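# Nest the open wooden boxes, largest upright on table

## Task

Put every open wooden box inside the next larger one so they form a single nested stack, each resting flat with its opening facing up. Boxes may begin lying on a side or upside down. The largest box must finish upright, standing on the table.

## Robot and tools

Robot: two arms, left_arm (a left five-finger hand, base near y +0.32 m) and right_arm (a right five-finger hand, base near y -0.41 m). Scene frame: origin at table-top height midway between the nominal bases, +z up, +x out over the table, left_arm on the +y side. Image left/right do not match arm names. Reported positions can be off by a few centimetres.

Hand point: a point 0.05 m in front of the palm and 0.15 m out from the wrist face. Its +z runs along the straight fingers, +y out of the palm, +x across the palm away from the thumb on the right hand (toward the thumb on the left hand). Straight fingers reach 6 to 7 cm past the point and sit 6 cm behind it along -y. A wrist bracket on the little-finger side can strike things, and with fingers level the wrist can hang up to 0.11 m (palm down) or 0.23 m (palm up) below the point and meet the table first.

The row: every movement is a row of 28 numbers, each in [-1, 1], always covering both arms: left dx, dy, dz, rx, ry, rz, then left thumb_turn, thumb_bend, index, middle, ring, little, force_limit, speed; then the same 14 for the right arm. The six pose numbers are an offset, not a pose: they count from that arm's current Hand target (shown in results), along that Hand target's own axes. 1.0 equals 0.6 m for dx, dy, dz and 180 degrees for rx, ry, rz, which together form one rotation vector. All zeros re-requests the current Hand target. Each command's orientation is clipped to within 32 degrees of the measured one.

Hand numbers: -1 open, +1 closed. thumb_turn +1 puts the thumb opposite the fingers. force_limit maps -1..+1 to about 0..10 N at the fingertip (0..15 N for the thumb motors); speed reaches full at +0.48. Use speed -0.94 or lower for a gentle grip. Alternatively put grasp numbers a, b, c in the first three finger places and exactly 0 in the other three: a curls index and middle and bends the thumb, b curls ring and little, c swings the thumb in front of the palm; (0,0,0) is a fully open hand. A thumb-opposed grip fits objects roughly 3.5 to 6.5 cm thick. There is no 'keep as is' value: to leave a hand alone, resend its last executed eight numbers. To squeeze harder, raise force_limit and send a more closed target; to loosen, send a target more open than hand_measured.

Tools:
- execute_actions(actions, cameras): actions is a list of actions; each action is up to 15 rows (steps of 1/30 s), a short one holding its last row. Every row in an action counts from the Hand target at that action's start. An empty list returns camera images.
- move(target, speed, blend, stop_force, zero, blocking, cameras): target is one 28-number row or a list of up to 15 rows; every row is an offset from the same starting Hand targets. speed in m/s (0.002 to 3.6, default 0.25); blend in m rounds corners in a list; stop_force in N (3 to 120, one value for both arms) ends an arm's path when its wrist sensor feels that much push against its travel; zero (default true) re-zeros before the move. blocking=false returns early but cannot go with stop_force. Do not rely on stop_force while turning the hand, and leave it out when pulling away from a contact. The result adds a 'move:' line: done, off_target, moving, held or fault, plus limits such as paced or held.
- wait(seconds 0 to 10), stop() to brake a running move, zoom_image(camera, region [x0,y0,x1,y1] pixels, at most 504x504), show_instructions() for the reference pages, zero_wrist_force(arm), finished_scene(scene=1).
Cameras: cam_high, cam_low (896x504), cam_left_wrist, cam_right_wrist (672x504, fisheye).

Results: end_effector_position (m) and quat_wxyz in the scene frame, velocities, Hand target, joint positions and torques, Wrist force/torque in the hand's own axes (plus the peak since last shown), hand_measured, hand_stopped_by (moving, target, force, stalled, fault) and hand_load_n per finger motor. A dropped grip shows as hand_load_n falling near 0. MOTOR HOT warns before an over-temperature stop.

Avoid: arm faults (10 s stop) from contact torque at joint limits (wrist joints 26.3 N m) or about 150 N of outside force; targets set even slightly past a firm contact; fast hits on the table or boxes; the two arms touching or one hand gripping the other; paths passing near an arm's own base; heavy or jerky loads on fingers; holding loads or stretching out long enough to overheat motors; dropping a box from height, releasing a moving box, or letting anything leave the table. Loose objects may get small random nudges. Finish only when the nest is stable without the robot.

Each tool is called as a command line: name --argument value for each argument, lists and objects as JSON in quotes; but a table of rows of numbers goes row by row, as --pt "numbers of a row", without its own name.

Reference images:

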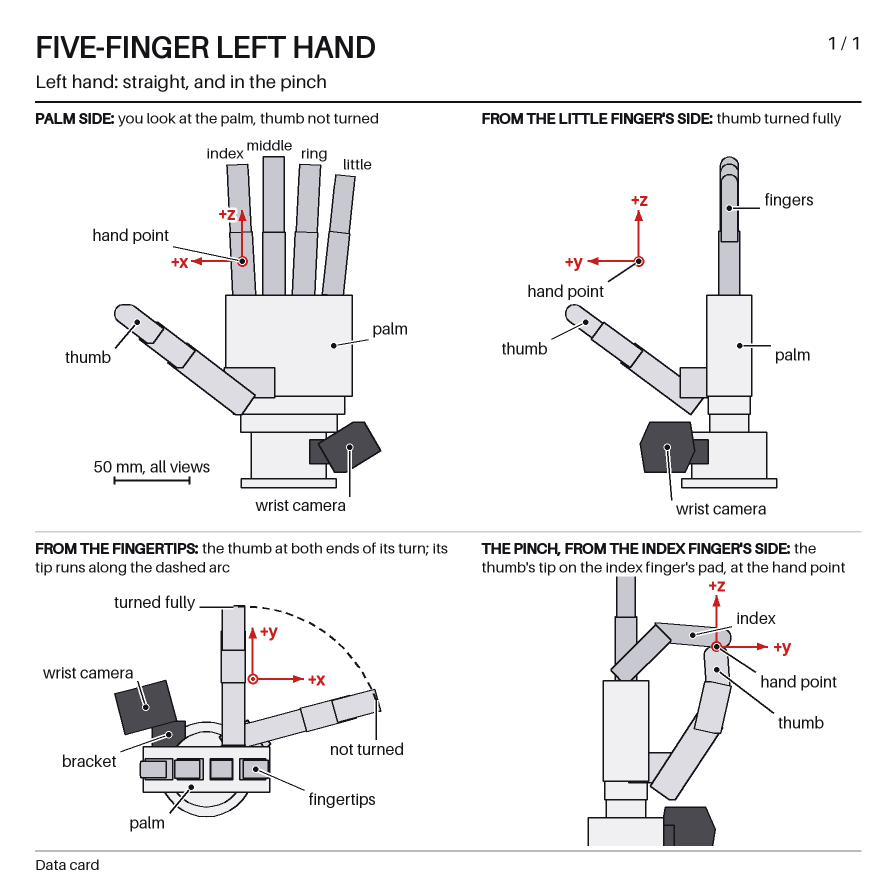

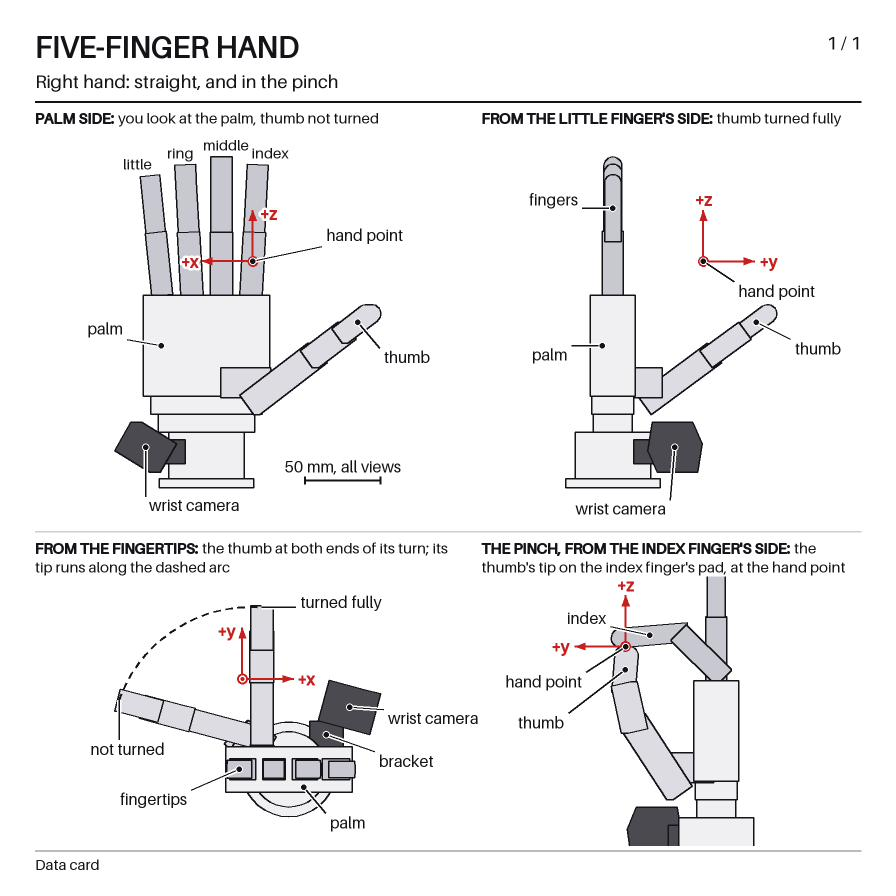

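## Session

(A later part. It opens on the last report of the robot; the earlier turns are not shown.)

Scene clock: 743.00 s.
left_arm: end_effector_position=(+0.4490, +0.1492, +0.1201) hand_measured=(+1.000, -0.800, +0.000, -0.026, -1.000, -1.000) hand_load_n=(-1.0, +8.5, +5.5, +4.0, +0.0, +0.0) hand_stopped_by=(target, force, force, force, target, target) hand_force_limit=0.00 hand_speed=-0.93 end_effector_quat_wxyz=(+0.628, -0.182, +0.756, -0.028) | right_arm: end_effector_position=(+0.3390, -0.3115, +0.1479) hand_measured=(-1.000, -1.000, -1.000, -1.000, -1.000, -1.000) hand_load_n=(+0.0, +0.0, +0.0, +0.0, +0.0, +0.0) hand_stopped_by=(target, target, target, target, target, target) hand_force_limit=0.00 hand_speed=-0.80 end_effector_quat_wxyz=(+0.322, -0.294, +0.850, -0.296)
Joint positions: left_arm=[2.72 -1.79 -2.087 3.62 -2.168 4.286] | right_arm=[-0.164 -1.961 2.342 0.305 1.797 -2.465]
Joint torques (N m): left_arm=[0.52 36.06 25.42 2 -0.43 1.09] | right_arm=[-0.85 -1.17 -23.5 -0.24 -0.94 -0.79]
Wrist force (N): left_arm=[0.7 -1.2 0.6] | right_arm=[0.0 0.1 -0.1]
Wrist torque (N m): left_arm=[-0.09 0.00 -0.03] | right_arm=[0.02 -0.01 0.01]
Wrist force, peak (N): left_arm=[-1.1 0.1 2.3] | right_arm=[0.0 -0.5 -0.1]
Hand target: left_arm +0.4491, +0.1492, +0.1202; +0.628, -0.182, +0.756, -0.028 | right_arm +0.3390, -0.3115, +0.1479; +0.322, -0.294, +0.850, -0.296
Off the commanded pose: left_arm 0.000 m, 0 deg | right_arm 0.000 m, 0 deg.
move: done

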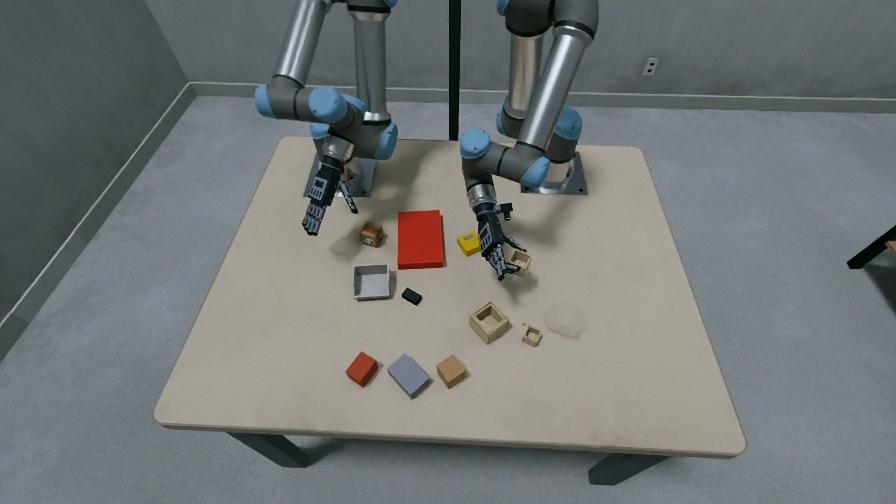

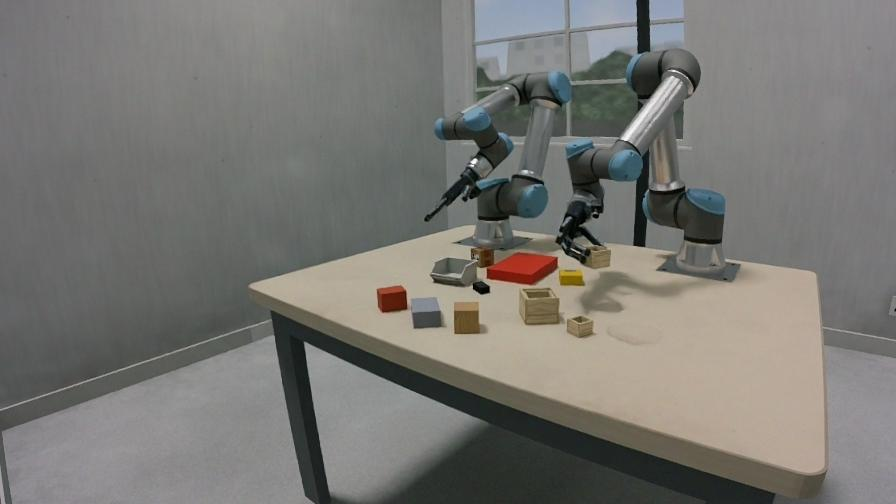

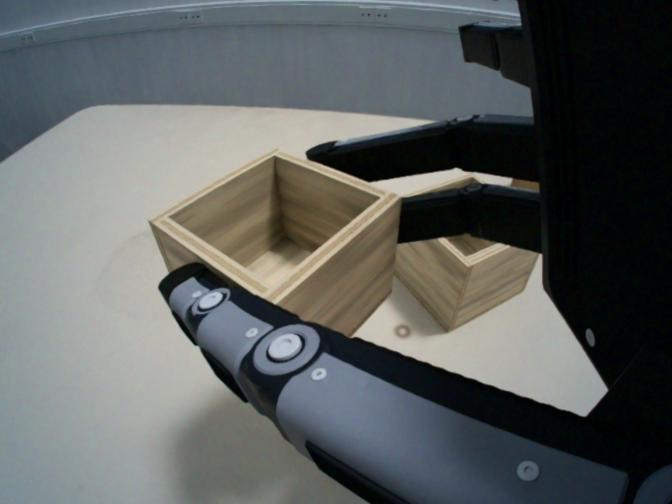

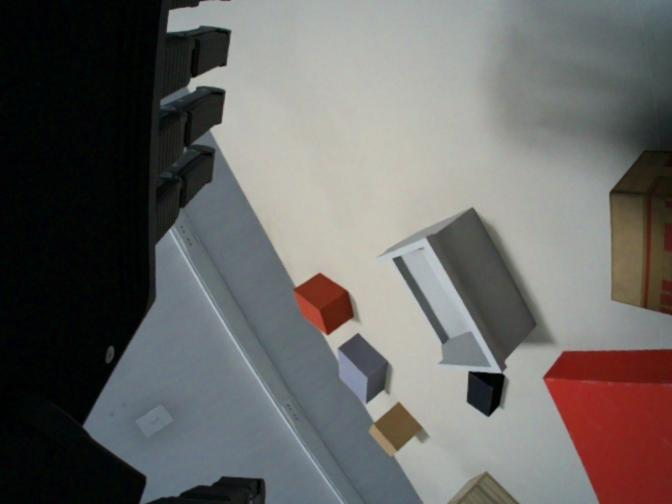

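zoom_image --camera "cam_high" --region '[440, 180, 560, 290]'

Scaled by 4.200 from the camera's 896x504 image, which has a finer 1280x720 frame.

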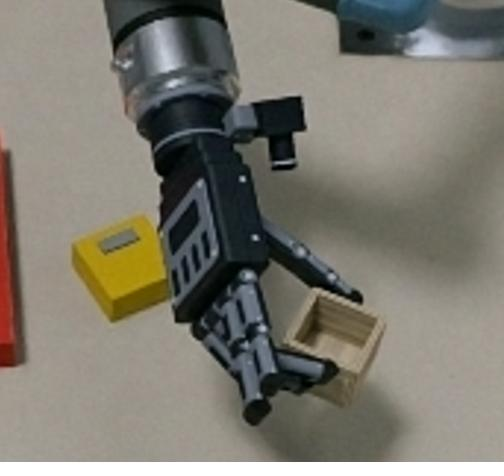

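move --pt "0.141 0.04053 0.03144 0 0 0 1 -0.5 0.2 0.2 -1 -1 0 -0.93 0 0 0 0 0 0 -1 -1 -1 -1 -1 -1 0 -0.8" --pt "0.1692 0.04864 0.03773 0 0 0 1 -0.5 0.2 0.2 -1 -1 0 -0.93 0 0 0 0 0 0 -1 -1 -1 -1 -1 -1 0 -0.8" --speed '[0.1, 0.015]' --stop_force 3 --cameras '["cam_low", "cam_left_wrist", "cam_high"]'

zoom_image --camera "cam_low" --region '[540, 200, 660, 320]'

Scene clock: 756.27 s.
left_arm: end_effector_position=(+0.4491, +0.1492, +0.0213) hand_measured=(+1.000, -0.800, +0.000, -0.026, -1.000, -1.000) hand_load_n=(-1.0, +8.0, +5.0, +4.5, +0.0, +0.0) hand_stopped_by=(target, force, force, force, target, target) hand_force_limit=0.00 hand_speed=-0.93 end_effector_quat_wxyz=(+0.628, -0.182, +0.756, -0.028) | right_arm: end_effector_position=(+0.3390, -0.3115, +0.1479) hand_measured=(-1.000, -1.000, -1.000, -1.000, -1.000, -1.000) hand_load_n=(+0.0, +0.0, +0.0, +0.0, +0.0, +0.0) hand_stopped_by=(target, target, target, target, target, target) hand_force_limit=0.00 hand_speed=-0.80 end_effector_quat_wxyz=(+0.322, -0.294, +0.850, -0.296)
Joint positions: left_arm=[2.719 -2 -2.158 3.902 -2.168 4.286] | right_arm=[-0.164 -1.961 2.342 0.305 1.797 -2.465]
Joint torques (N m): left_arm=[-5.79 39.16 20.46 1.92 -1.78 -1.47] | right_arm=[-1.37 -0.52 -23.7 -0.33 -0.83 -0.86]
Wrist force (N): left_arm=[0.7 -1.2 0.5] | right_arm=[0.0 0.0 -0.2]
Wrist torque (N m): left_arm=[-0.08 -0.02 -0.03] | right_arm=[0.02 0.00 0.00]
Wrist force, peak (N): left_arm=[-5.5 -3.4 -0.2] | right_arm=[-0.3 0.0 -0.4]
Hand target: left_arm +0.4491, +0.1492, +0.0213; +0.628, -0.182, +0.756, -0.028 (not the last commanded pose) | right_arm +0.3390, -0.3115, +0.1479; +0.322, -0.294, +0.850, -0.296
Off the commanded pose: left_arm 0.009 m, 0 deg | right_arm 0.000 m, 0 deg.
move: contact (left_arm); path passed 1 of 2 targets
Images, in order (width x height): cam_high 896x504, cam_low 896x504, cam_left_wrist 672x504.

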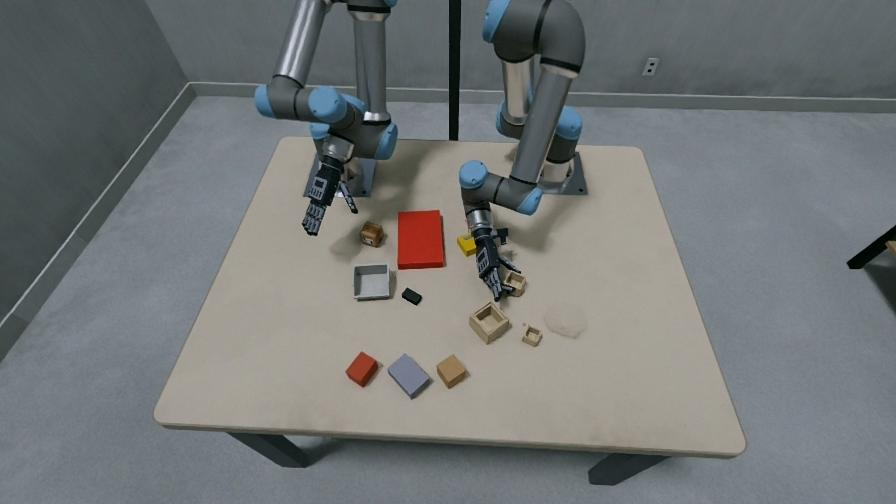

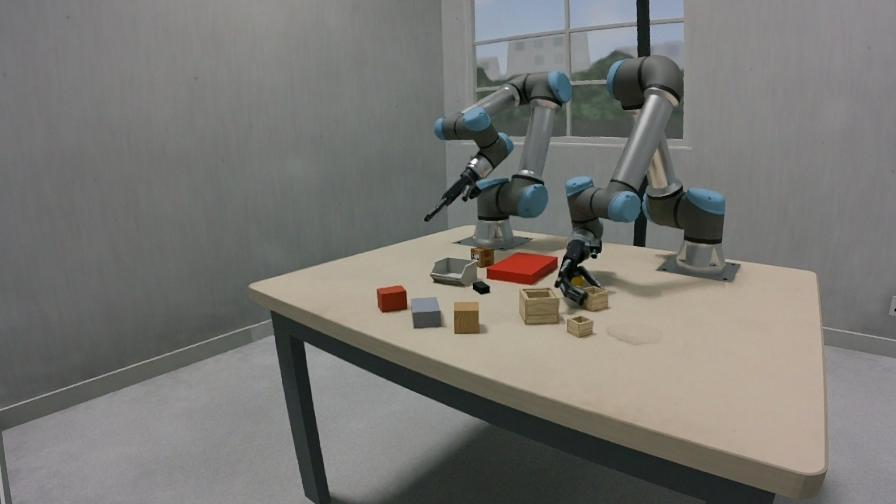

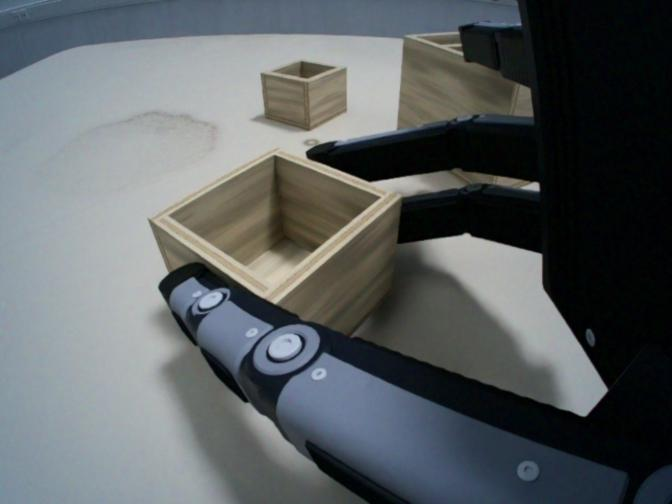

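Scaled by 4.200 from the camera's 896x504 image, which has a finer 1280x720 frame.

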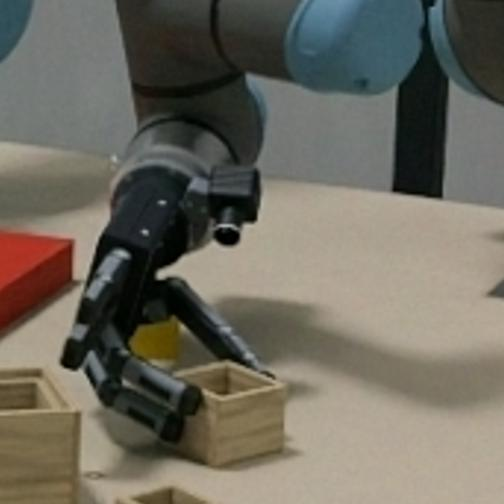

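move --target '[0.00094,0.00027,0.00021,0,0,0, 1,-0.95,-0.3,-0.32,-1,-1,0,-0.93, 0, 0, 0, 0, 0, 0, -1, -1, -1, -1, -1, -1, 0, -0.8]' --cameras '["cam_low", "cam_left_wrist"]'

zoom_image --camera "cam_low" --region '[540, 200, 660, 320]'

Scene clock: 762.90 s.
left_arm: end_effector_position=(+0.4491, +0.1492, +0.0207) hand_measured=(+1.000, -0.950, -0.300, -0.320, -1.000, -1.000) hand_load_n=(+0.0, +0.0, +0.0, +0.0, +0.0, +0.0) hand_stopped_by=(target, target, target, target, target, target) hand_force_limit=0.00 hand_speed=-0.93 end_effector_quat_wxyz=(+0.628, -0.182, +0.756, -0.028) | right_arm: end_effector_position=(+0.3390, -0.3115, +0.1479) hand_measured=(-1.000, -1.000, -1.000, -1.000, -1.000, -1.000) hand_load_n=(+0.0, +0.0, +0.0, +0.0, +0.0, +0.0) hand_stopped_by=(target, target, target, target, target, target) hand_force_limit=0.00 hand_speed=-0.80 end_effector_quat_wxyz=(+0.322, -0.294, +0.850, -0.296)
Joint positions: left_arm=[2.719 -2.002 -2.159 3.904 -2.168 4.286] | right_arm=[-0.164 -1.961 2.342 0.305 1.797 -2.465]
Joint torques (N m): left_arm=[-0.2 15.82 1.06 -0.15 -1.34 -1.14] | right_arm=[-0.19 -0.47 -24.44 -0.43 -0.8 -0.72]
Wrist force (N): left_arm=[0.5 -1.1 0.8] | right_arm=[-0.1 -0.1 0.1]
Wrist torque (N m): left_arm=[-0.07 -0.02 -0.04] | right_arm=[-0.01 0.02 0.00]
Wrist force, peak (N): left_arm=[0.8 -1.2 0.9] | right_arm=[0.1 -0.1 -0.5]
Hand target: left_arm +0.4491, +0.1492, +0.0207; +0.628, -0.182, +0.756, -0.028 | right_arm +0.3390, -0.3115, +0.1479; +0.322, -0.294, +0.850, -0.296
Off the commanded pose: left_arm 0.000 m, 0 deg | right_arm 0.000 m, 0 deg.
move: done
Images, in order (width x height): cam_low 896x504, cam_left_wrist 672x504.

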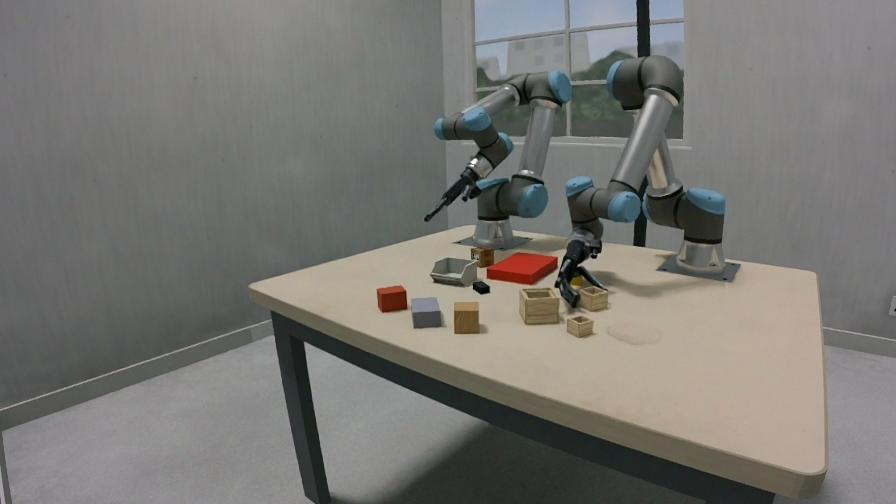

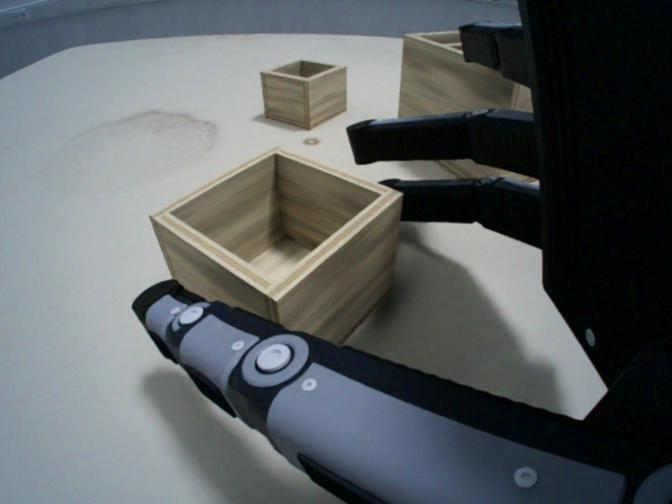

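Scaled by 4.200 from the camera's 896x504 image, which has a finer 1280x720 frame.

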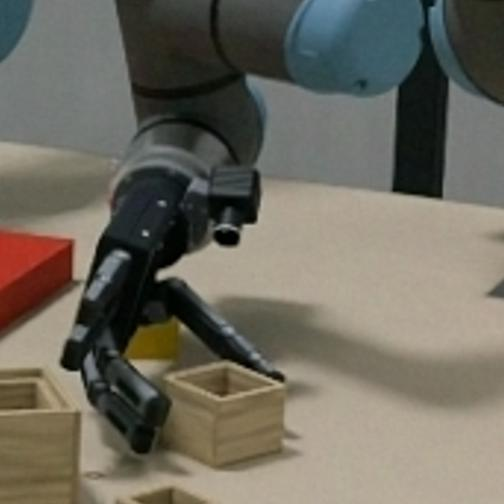

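move --target '[-0.188,-0.054,-0.0419,0,0,0, 1,-0.95,-0.3,-0.32,-1,-1,0,-0.93, 0, 0, 0, 0, 0, 0, -1, -1, -1, -1, -1, -1, 0, -0.8]' --speed 0.12 --cameras '["cam_low", "cam_left_wrist", "cam_high"]'

zoom_image --camera "cam_high" --region '[490, 255, 540, 305]'

Scene clock: 781.80 s.
left_arm: end_effector_position=(+0.4492, +0.1492, +0.1408) hand_measured=(+1.000, -0.950, -0.300, -0.320, -1.000, -1.000) hand_load_n=(+0.0, +0.0, +0.0, +0.0, +0.0, +0.0) hand_stopped_by=(target, target, target, target, target, target) hand_force_limit=0.00 hand_speed=-0.93 end_effector_quat_wxyz=(+0.628, -0.182, +0.756, -0.028) | right_arm: end_effector_position=(+0.3390, -0.3115, +0.1479) hand_measured=(-1.000, -1.000, -1.000, -1.000, -1.000, -1.000) hand_load_n=(+0.0, +0.0, +0.0, +0.0, +0.0, +0.0) hand_stopped_by=(target, target, target, target, target, target) hand_force_limit=0.00 hand_speed=-0.80 end_effector_quat_wxyz=(+0.322, -0.294, +0.850, -0.296)
Joint positions: left_arm=[2.72 -1.754 -2.064 3.562 -2.168 4.286] | right_arm=[-0.164 -1.961 2.342 0.305 1.797 -2.465]
Joint torques (N m): left_arm=[4.85 15.39 5.9 -0.17 1.68 -0.79] | right_arm=[0.03 -0.9 -24.72 -0.25 -0.82 -0.93]
Wrist force (N): left_arm=[0.5 -1.3 0.6] | right_arm=[0.0 0.0 -0.1]
Wrist torque (N m): left_arm=[-0.10 -0.02 -0.05] | right_arm=[0.01 0.01 0.01]
Wrist force, peak (N): left_arm=[1.8 -0.5 0.9] | right_arm=[0.2 -0.2 -0.4]
Hand target: left_arm +0.4491, +0.1492, +0.1407; +0.628, -0.182, +0.756, -0.028 | right_arm +0.3390, -0.3115, +0.1479; +0.322, -0.294, +0.850, -0.296
Off the commanded pose: left_arm 0.000 m, 0 deg | right_arm 0.000 m, 0 deg.
move: done
Images, in order (width x height): cam_high 896x504, cam_low 896x504, cam_left_wrist 672x504.

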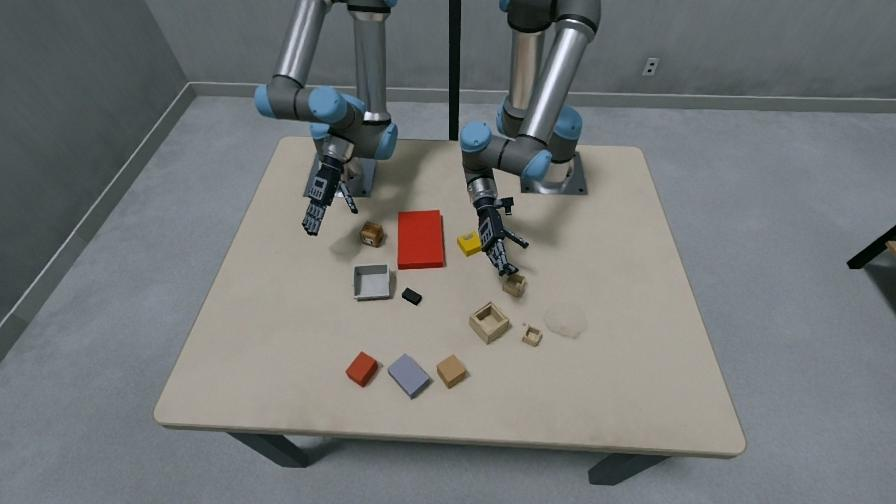

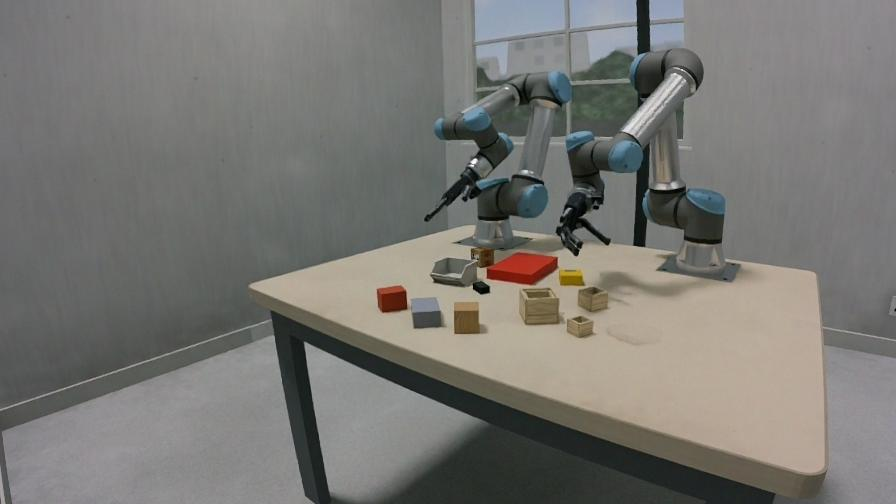

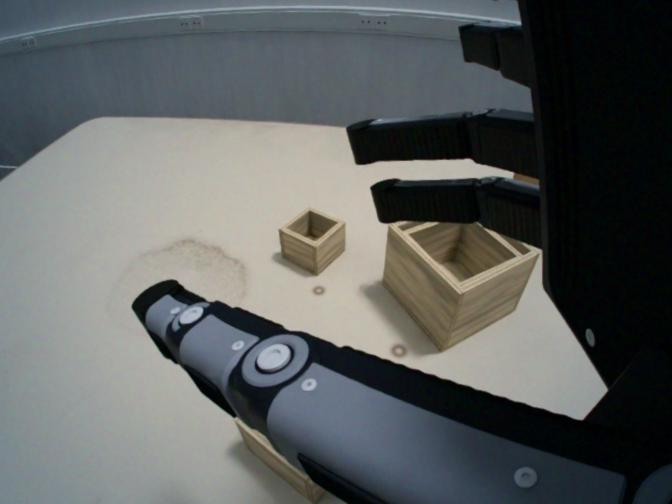

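Scaled by 10.080 from the camera's 896x504 image, which has a finer 1280x720 frame.

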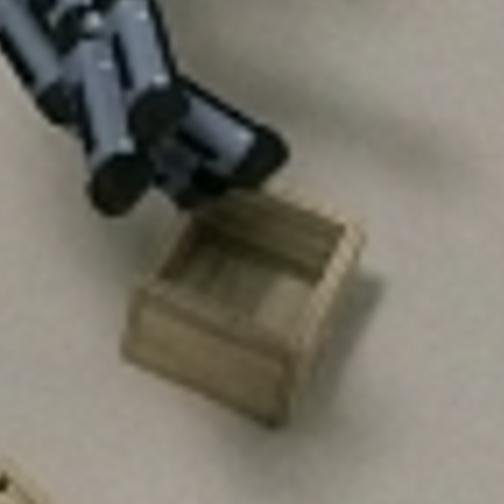

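move --target '[0.0136,0.0132,0.008,0,0.2043,-0.2633, 1,-0.93,-0.2,-0.22,-0.4,-0.4,0,-0.5, 0, 0, 0, 0, 0, 0, -1, -1, -1, -1, -1, -1, 0, -0.8]' --speed 0.4 --cameras '["cam_low", "cam_left_wrist", "cam_high"]'

zoom_image --camera "cam_left_wrist" --region '[100, 80, 440, 340]'

Scene clock: 796.53 s.
left_arm: end_effector_position=(+0.4507, +0.1550, +0.1299) hand_measured=(+1.000, -0.930, -0.200, -0.220, -0.400, -0.400) hand_load_n=(+0.0, +0.0, +0.0, +0.0, +0.0, +0.5) hand_stopped_by=(target, target, target, target, target, target) hand_force_limit=0.00 hand_speed=-0.50 end_effector_quat_wxyz=(+0.301, -0.448, +0.775, -0.328) | right_arm: end_effector_position=(+0.3390, -0.3115, +0.1479) hand_measured=(-1.000, -1.000, -1.000, -1.000, -1.000, -1.000) hand_load_n=(-0.5, +0.0, +0.0, +0.0, +0.0, +0.0) hand_stopped_by=(target, target, target, target, target, target) hand_force_limit=0.00 hand_speed=-0.80 end_effector_quat_wxyz=(+0.322, -0.294, +0.850, -0.296)
Joint positions: left_arm=[3.224 -1.687 -1.915 2.917 -1.265 3.603] | right_arm=[-0.164 -1.961 2.342 0.305 1.797 -2.465]
Joint torques (N m): left_arm=[4.57 33.35 6.41 0.11 1.01 -0.98] | right_arm=[-0.51 -0.1 -24.65 -0.39 -0.78 -0.79]
Wrist force (N): left_arm=[0.1 0.4 1.7] | right_arm=[0.0 0.0 -0.3]
Wrist torque (N m): left_arm=[-0.01 -0.16 -0.10] | right_arm=[0.01 0.01 0.00]
Wrist force, peak (N): left_arm=[-0.8 0.7 2.0] | right_arm=[0.0 0.1 -0.5]
Hand target: left_arm +0.4506, +0.1550, +0.1299; +0.301, -0.448, +0.775, -0.328 | right_arm +0.3390, -0.3115, +0.1479; +0.322, -0.294, +0.850, -0.296
Off the commanded pose: left_arm 0.000 m, 0 deg | right_arm 0.000 m, 0 deg.
move: done
Images, in order (width x height): cam_high 896x504, cam_low 896x504, cam_left_wrist 672x504.

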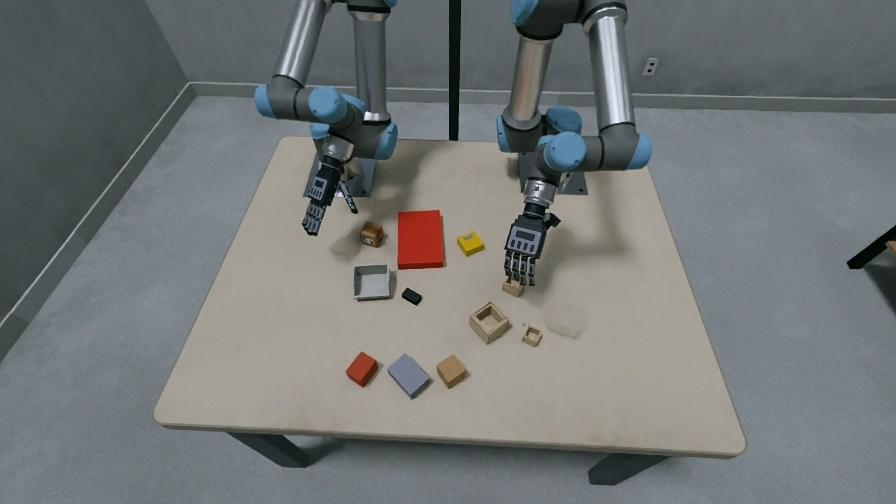

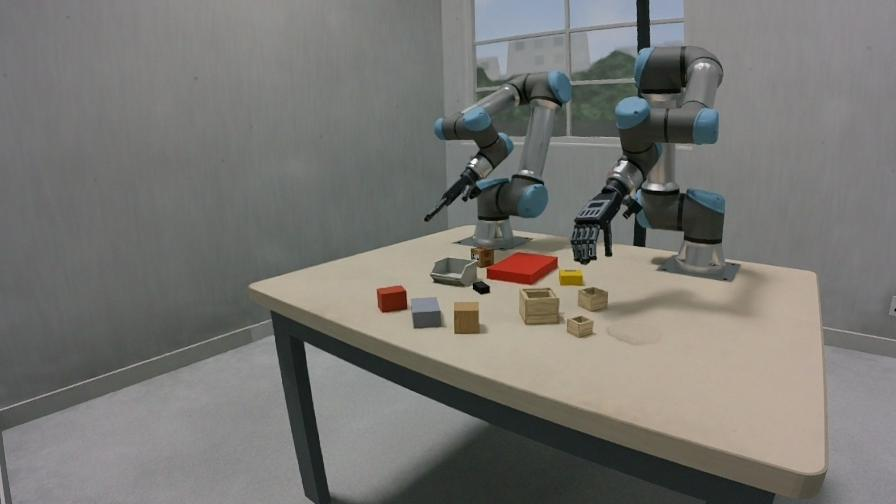

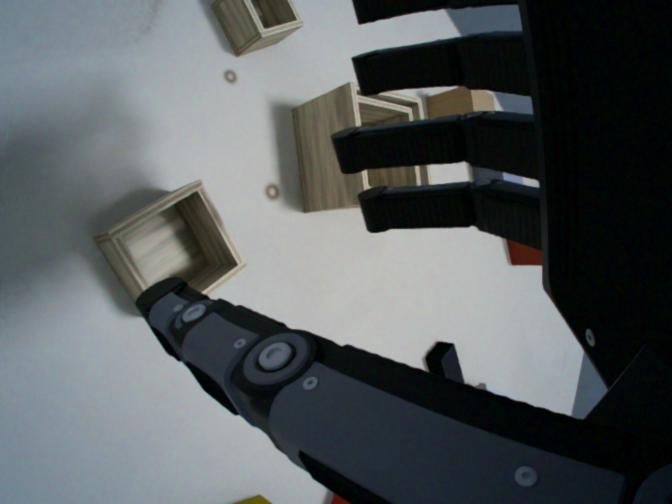

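Scaled by 1.482 from the camera's 672x504 image, which has a finer 960x720 frame.

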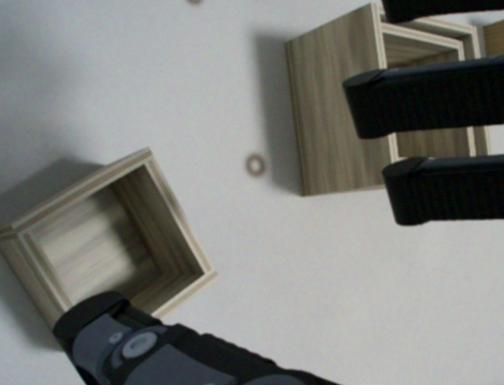

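move --pt "0.0257 0.1154 0.0896 0 0 0 1 -0.93 -0.2 -0.22 -0.4 -0.4 0 -0.5 0 0 0 0 0 0 -1 -1 -1 -1 -1 -1 0 -0.8" --speed 0.08 --stop_force 4 --cameras '["all"]'

Scene clock: 813.93 s.
left_arm: end_effector_position=(+0.4507, +0.1550, +0.0409) hand_measured=(+1.000, -0.930, -0.200, -0.220, -0.400, -0.400) hand_load_n=(+0.0, +0.0, +0.0, +0.0, +0.0, +0.0) hand_stopped_by=(target, target, target, target, target, target) hand_force_limit=0.00 hand_speed=-0.50 end_effector_quat_wxyz=(+0.301, -0.448, +0.775, -0.328) | right_arm: end_effector_position=(+0.3390, -0.3115, +0.1479) hand_measured=(-1.000, -1.000, -1.000, -1.000, -1.000, -1.000) hand_load_n=(+0.0, +0.0, +0.0, +0.0, +0.0, +0.0) hand_stopped_by=(target, target, target, target, target, target) hand_force_limit=0.00 hand_speed=-0.80 end_effector_quat_wxyz=(+0.322, -0.294, +0.850, -0.296)
Joint positions: left_arm=[3.224 -1.812 -2.033 3.16 -1.265 3.602] | right_arm=[-0.164 -1.961 2.342 0.305 1.797 -2.465]
Joint torques (N m): left_arm=[-5.1 35.48 24.03 0.92 -1.27 -1.32] | right_arm=[-0.39 -1.25 -24.92 -0.37 -0.79 -0.87]
Wrist force (N): left_arm=[0.2 0.3 1.7] | right_arm=[0.1 0.0 -0.1]
Wrist torque (N m): left_arm=[0.00 -0.16 -0.12] | right_arm=[0.02 -0.01 0.01]
Wrist force, peak (N): left_arm=[0.2 0.8 2.1] | right_arm=[0.4 0.2 -0.4]
Hand target: left_arm +0.4507, +0.1550, +0.0409; +0.301, -0.448, +0.775, -0.328 | right_arm +0.3390, -0.3115, +0.1479; +0.322, -0.294, +0.850, -0.296
Off the commanded pose: left_arm 0.000 m, 0 deg | right_arm 0.000 m, 0 deg.
move: done

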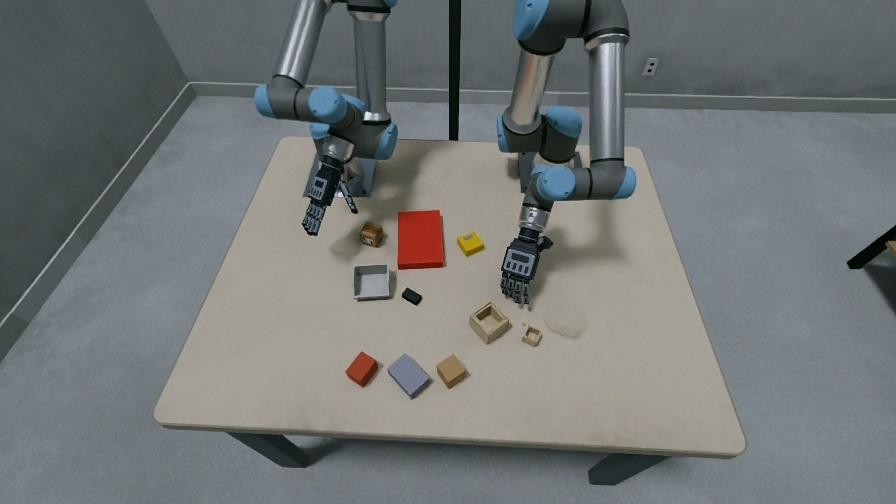

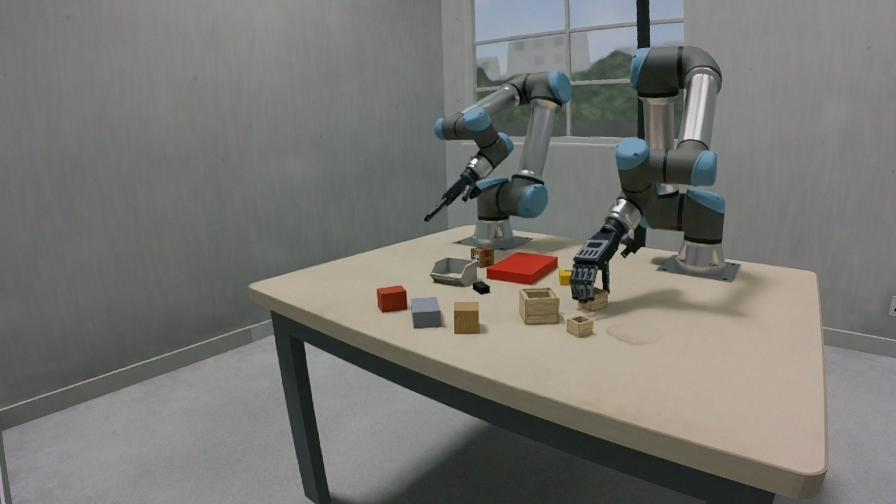

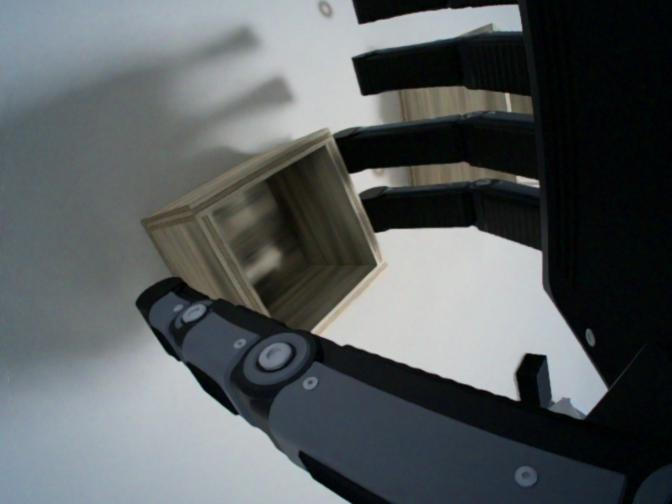

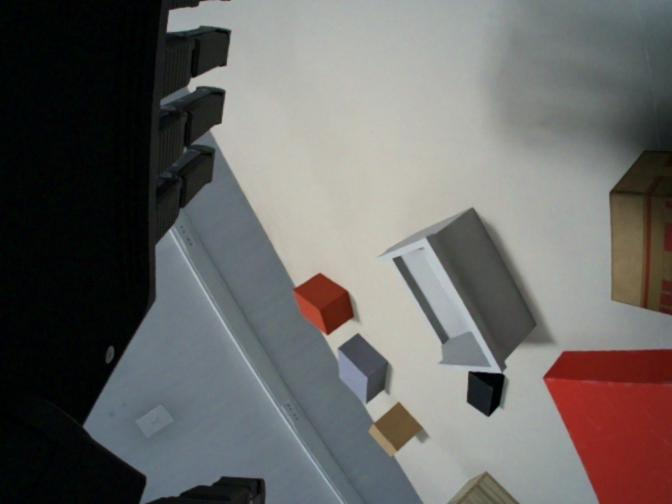

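move --pt "0 0 0 0 0 0 1 -0.6 0.2 0.2 -0.4 -0.4 0 -0.93 0 0 0 0 0 0 -1 -1 -1 -1 -1 -1 0 -0.8" --cameras '["cam_left_wrist"]'

wait --seconds 2 --cameras '["cam_left_wrist"]'

Scene clock: 817.63 s.
left_arm: end_effector_position=(+0.4507, +0.1550, +0.0409) hand_measured=(+1.000, -0.824, +0.022, -0.006, -0.400, -0.400) hand_load_n=(-1.0, +9.5, +6.0, +5.0, +0.0, +0.0) hand_stopped_by=(target, force, force, force, target, target) hand_force_limit=0.00 hand_speed=-0.93 end_effector_quat_wxyz=(+0.301, -0.448, +0.775, -0.328) | right_arm: end_effector_position=(+0.3390, -0.3115, +0.1479) hand_measured=(-1.000, -1.000, -1.000, -1.000, -1.000, -1.000) hand_load_n=(+0.0, +0.0, +0.0, +0.0, +0.0, +0.0) hand_stopped_by=(target, target, target, target, target, target) hand_force_limit=0.00 hand_speed=-0.80 end_effector_quat_wxyz=(+0.322, -0.294, +0.850, -0.296)
Joint positions: left_arm=[3.224 -1.812 -2.033 3.16 -1.265 3.602] | right_arm=[-0.164 -1.961 2.342 0.305 1.797 -2.465]
Joint torques (N m): left_arm=[-6.28 34.31 23.78 0.89 -1.33 -1.15] | right_arm=[-0.72 -0.42 -24.47 -0.5 -0.81 -0.96]
Wrist force (N): left_arm=[-0.1 -1.6 0.8] | right_arm=[-0.1 -0.3 -0.1]
Wrist torque (N m): left_arm=[-0.13 -0.15 -0.08] | right_arm=[-0.03 0.02 -0.01]
Wrist force, peak (N): left_arm=[-0.3 0.3 1.8] | right_arm=[-0.1 0.2 -0.6]
Hand target: left_arm +0.4507, +0.1550, +0.0409; +0.301, -0.448, +0.775, -0.328 | right_arm +0.3390, -0.3115, +0.1479; +0.322, -0.294, +0.850, -0.296
Off the commanded pose: left_arm 0.000 m, 0 deg | right_arm 0.000 m, 0 deg.
move: done
Images, in order (width x height): cam_left_wrist 672x504.

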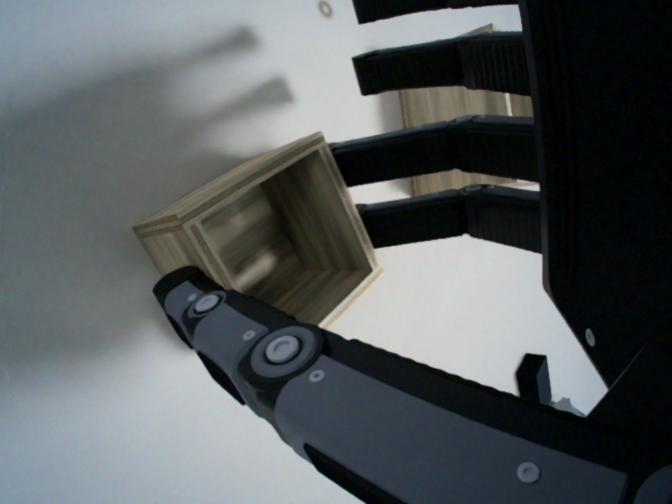

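Scene clock: 819.63 s.
left_arm: end_effector_position=(+0.4507, +0.1550, +0.0409) hand_measured=(+1.000, -0.824, +0.022, -0.006, -0.400, -0.400) hand_load_n=(-1.0, +9.5, +6.0, +5.0, +0.0, +0.0) hand_stopped_by=(target, force, force, force, target, target) hand_force_limit=0.00 hand_speed=-0.93 end_effector_quat_wxyz=(+0.301, -0.448, +0.775, -0.328) | right_arm: end_effector_position=(+0.3390, -0.3115, +0.1479) hand_measured=(-1.000, -1.000, -1.000, -1.000, -1.000, -1.000) hand_load_n=(+0.0, +0.0, +0.0, +0.0, +0.0, +0.0) hand_stopped_by=(target, target, target, target, target, target) hand_force_limit=0.00 hand_speed=-0.80 end_effector_quat_wxyz=(+0.322, -0.294, +0.850, -0.296)
Joint positions: left_arm=[3.224 -1.812 -2.033 3.16 -1.265 3.602] | right_arm=[-0.164 -1.961 2.342 0.305 1.797 -2.465]
Joint torques (N m): left_arm=[-5.7 27.14 22.65 0.91 -1.5 -1.15] | right_arm=[-0.67 -0.23 -24.04 -0.45 -0.9 -0.85]
Wrist force (N): left_arm=[0.0 -1.5 0.5] | right_arm=[0.1 -0.3 -0.1]
Wrist torque (N m): left_arm=[-0.09 -0.16 -0.08] | right_arm=[-0.04 -0.02 0.01]
Wrist force, peak (N): left_arm=[0.0 -1.6 0.6] | right_arm=[-0.2 0.0 -0.4]
Hand target: left_arm +0.4507, +0.1550, +0.0409; +0.301, -0.448, +0.775, -0.328 | right_arm +0.3390, -0.3115, +0.1479; +0.322, -0.294, +0.850, -0.296
Off the commanded pose: left_arm 0.000 m, 0 deg | right_arm 0.000 m, 0 deg.
wait: 2.00 s; at rest by 0.17 s
Images, in order (width x height): cam_left_wrist 672x504.

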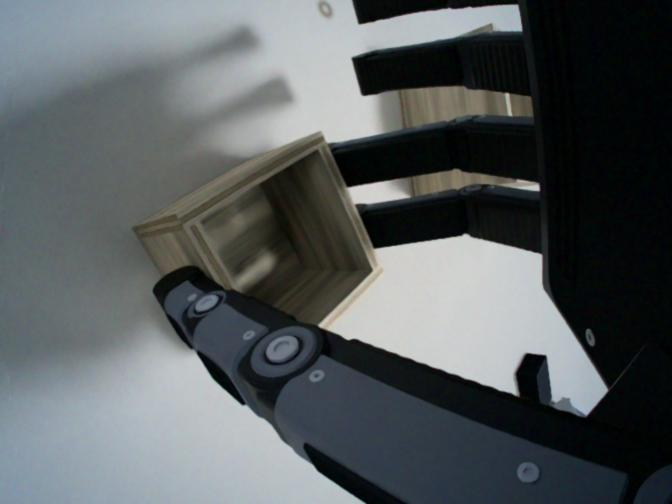

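move --pt "-0.00145 -0.00649 -0.00503 0 0 0 1 -0.6 0.2 0.2 -0.4 -0.4 0 -0.93 0 0 0 0 0 0 -1 -1 -1 -1 -1 -1 0 -0.8" --pt "-0.0260 -0.1167 -0.0906 0 0 0 1 -0.6 0.2 0.2 -0.4 -0.4 0 -0.93 0 0 0 0 0 0 -1 -1 -1 -1 -1 -1 0 -0.8" --speed '[0.02,0.08]' --cameras '["all"]'

Scene clock: 824.33 s.
left_arm: end_effector_position=(+0.4507, +0.1550, +0.1310) hand_measured=(+1.000, -0.824, +0.022, -0.006, -0.400, -0.400) hand_load_n=(-0.5, +9.5, +6.0, +5.0, +0.0, +0.0) hand_stopped_by=(target, force, force, force, target, target) hand_force_limit=0.00 hand_speed=-0.93 end_effector_quat_wxyz=(+0.302, -0.448, +0.775, -0.328) | right_arm: end_effector_position=(+0.3390, -0.3115, +0.1479) hand_measured=(-1.000, -1.000, -1.000, -1.000, -1.000, -1.000) hand_load_n=(+0.0, +0.0, +0.0, -0.5, +0.0, +0.0) hand_stopped_by=(target, target, target, target, target, target) hand_force_limit=0.00 hand_speed=-0.80 end_effector_quat_wxyz=(+0.322, -0.294, +0.850, -0.296)
Joint positions: left_arm=[3.224 -1.686 -1.914 2.914 -1.265 3.602] | right_arm=[-0.164 -1.961 2.342 0.305 1.797 -2.465]
Joint torques (N m): left_arm=[-0.92 9.15 6.86 0.17 -1.08 0.82] | right_arm=[-0.27 -0.78 -25 -0.44 -0.87 -0.96]
Wrist force (N): left_arm=[0.2 0.4 2.0] | right_arm=[0.3 -0.1 0.1]
Wrist torque (N m): left_arm=[-0.04 -0.16 -0.09] | right_arm=[-0.02 -0.05 0.02]
Wrist force, peak (N): left_arm=[0.3 1.3 2.3] | right_arm=[0.0 0.2 -0.6]
Hand target: left_arm +0.4506, +0.1550, +0.1309; +0.301, -0.448, +0.775, -0.328 | right_arm +0.3390, -0.3115, +0.1479; +0.322, -0.294, +0.850, -0.296
Off the commanded pose: left_arm 0.000 m, 0 deg | right_arm 0.000 m, 0 deg.
move: done

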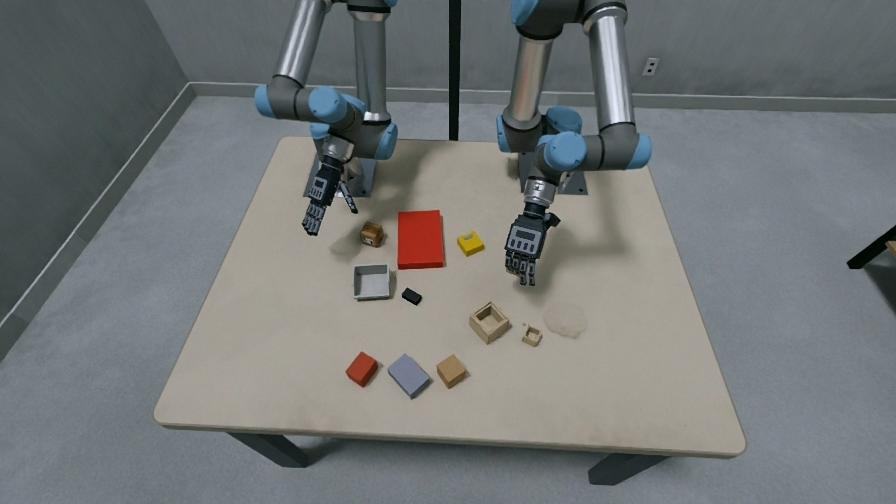

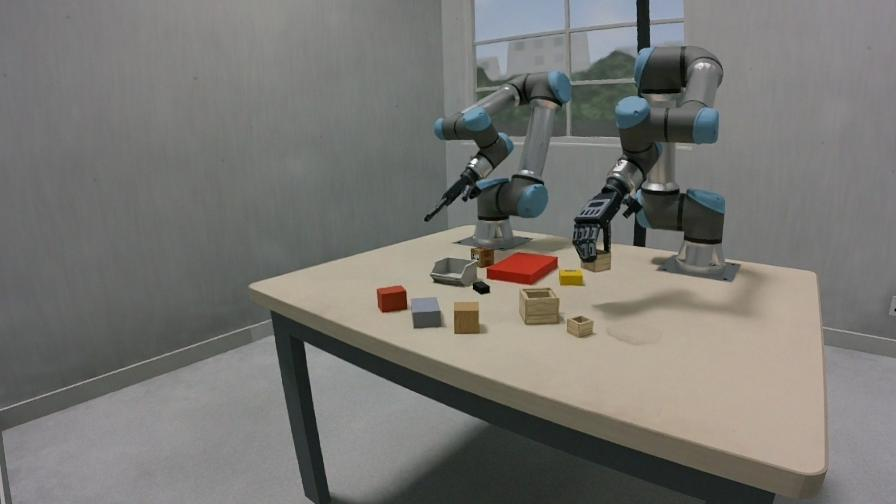

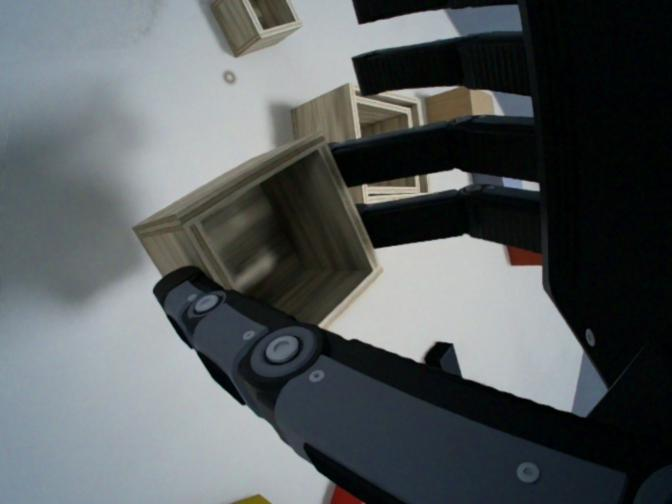

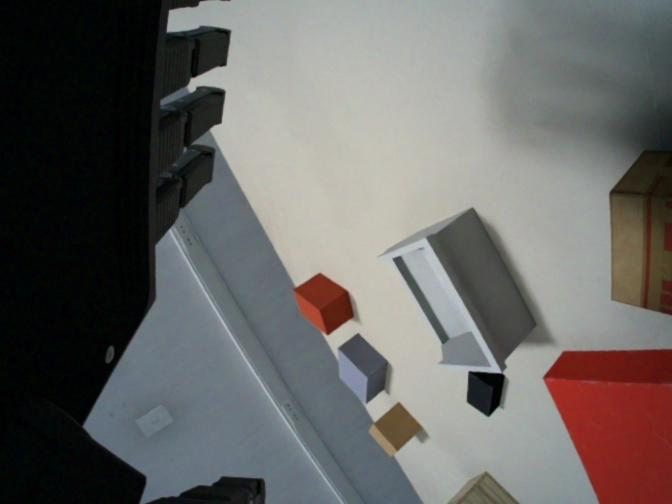

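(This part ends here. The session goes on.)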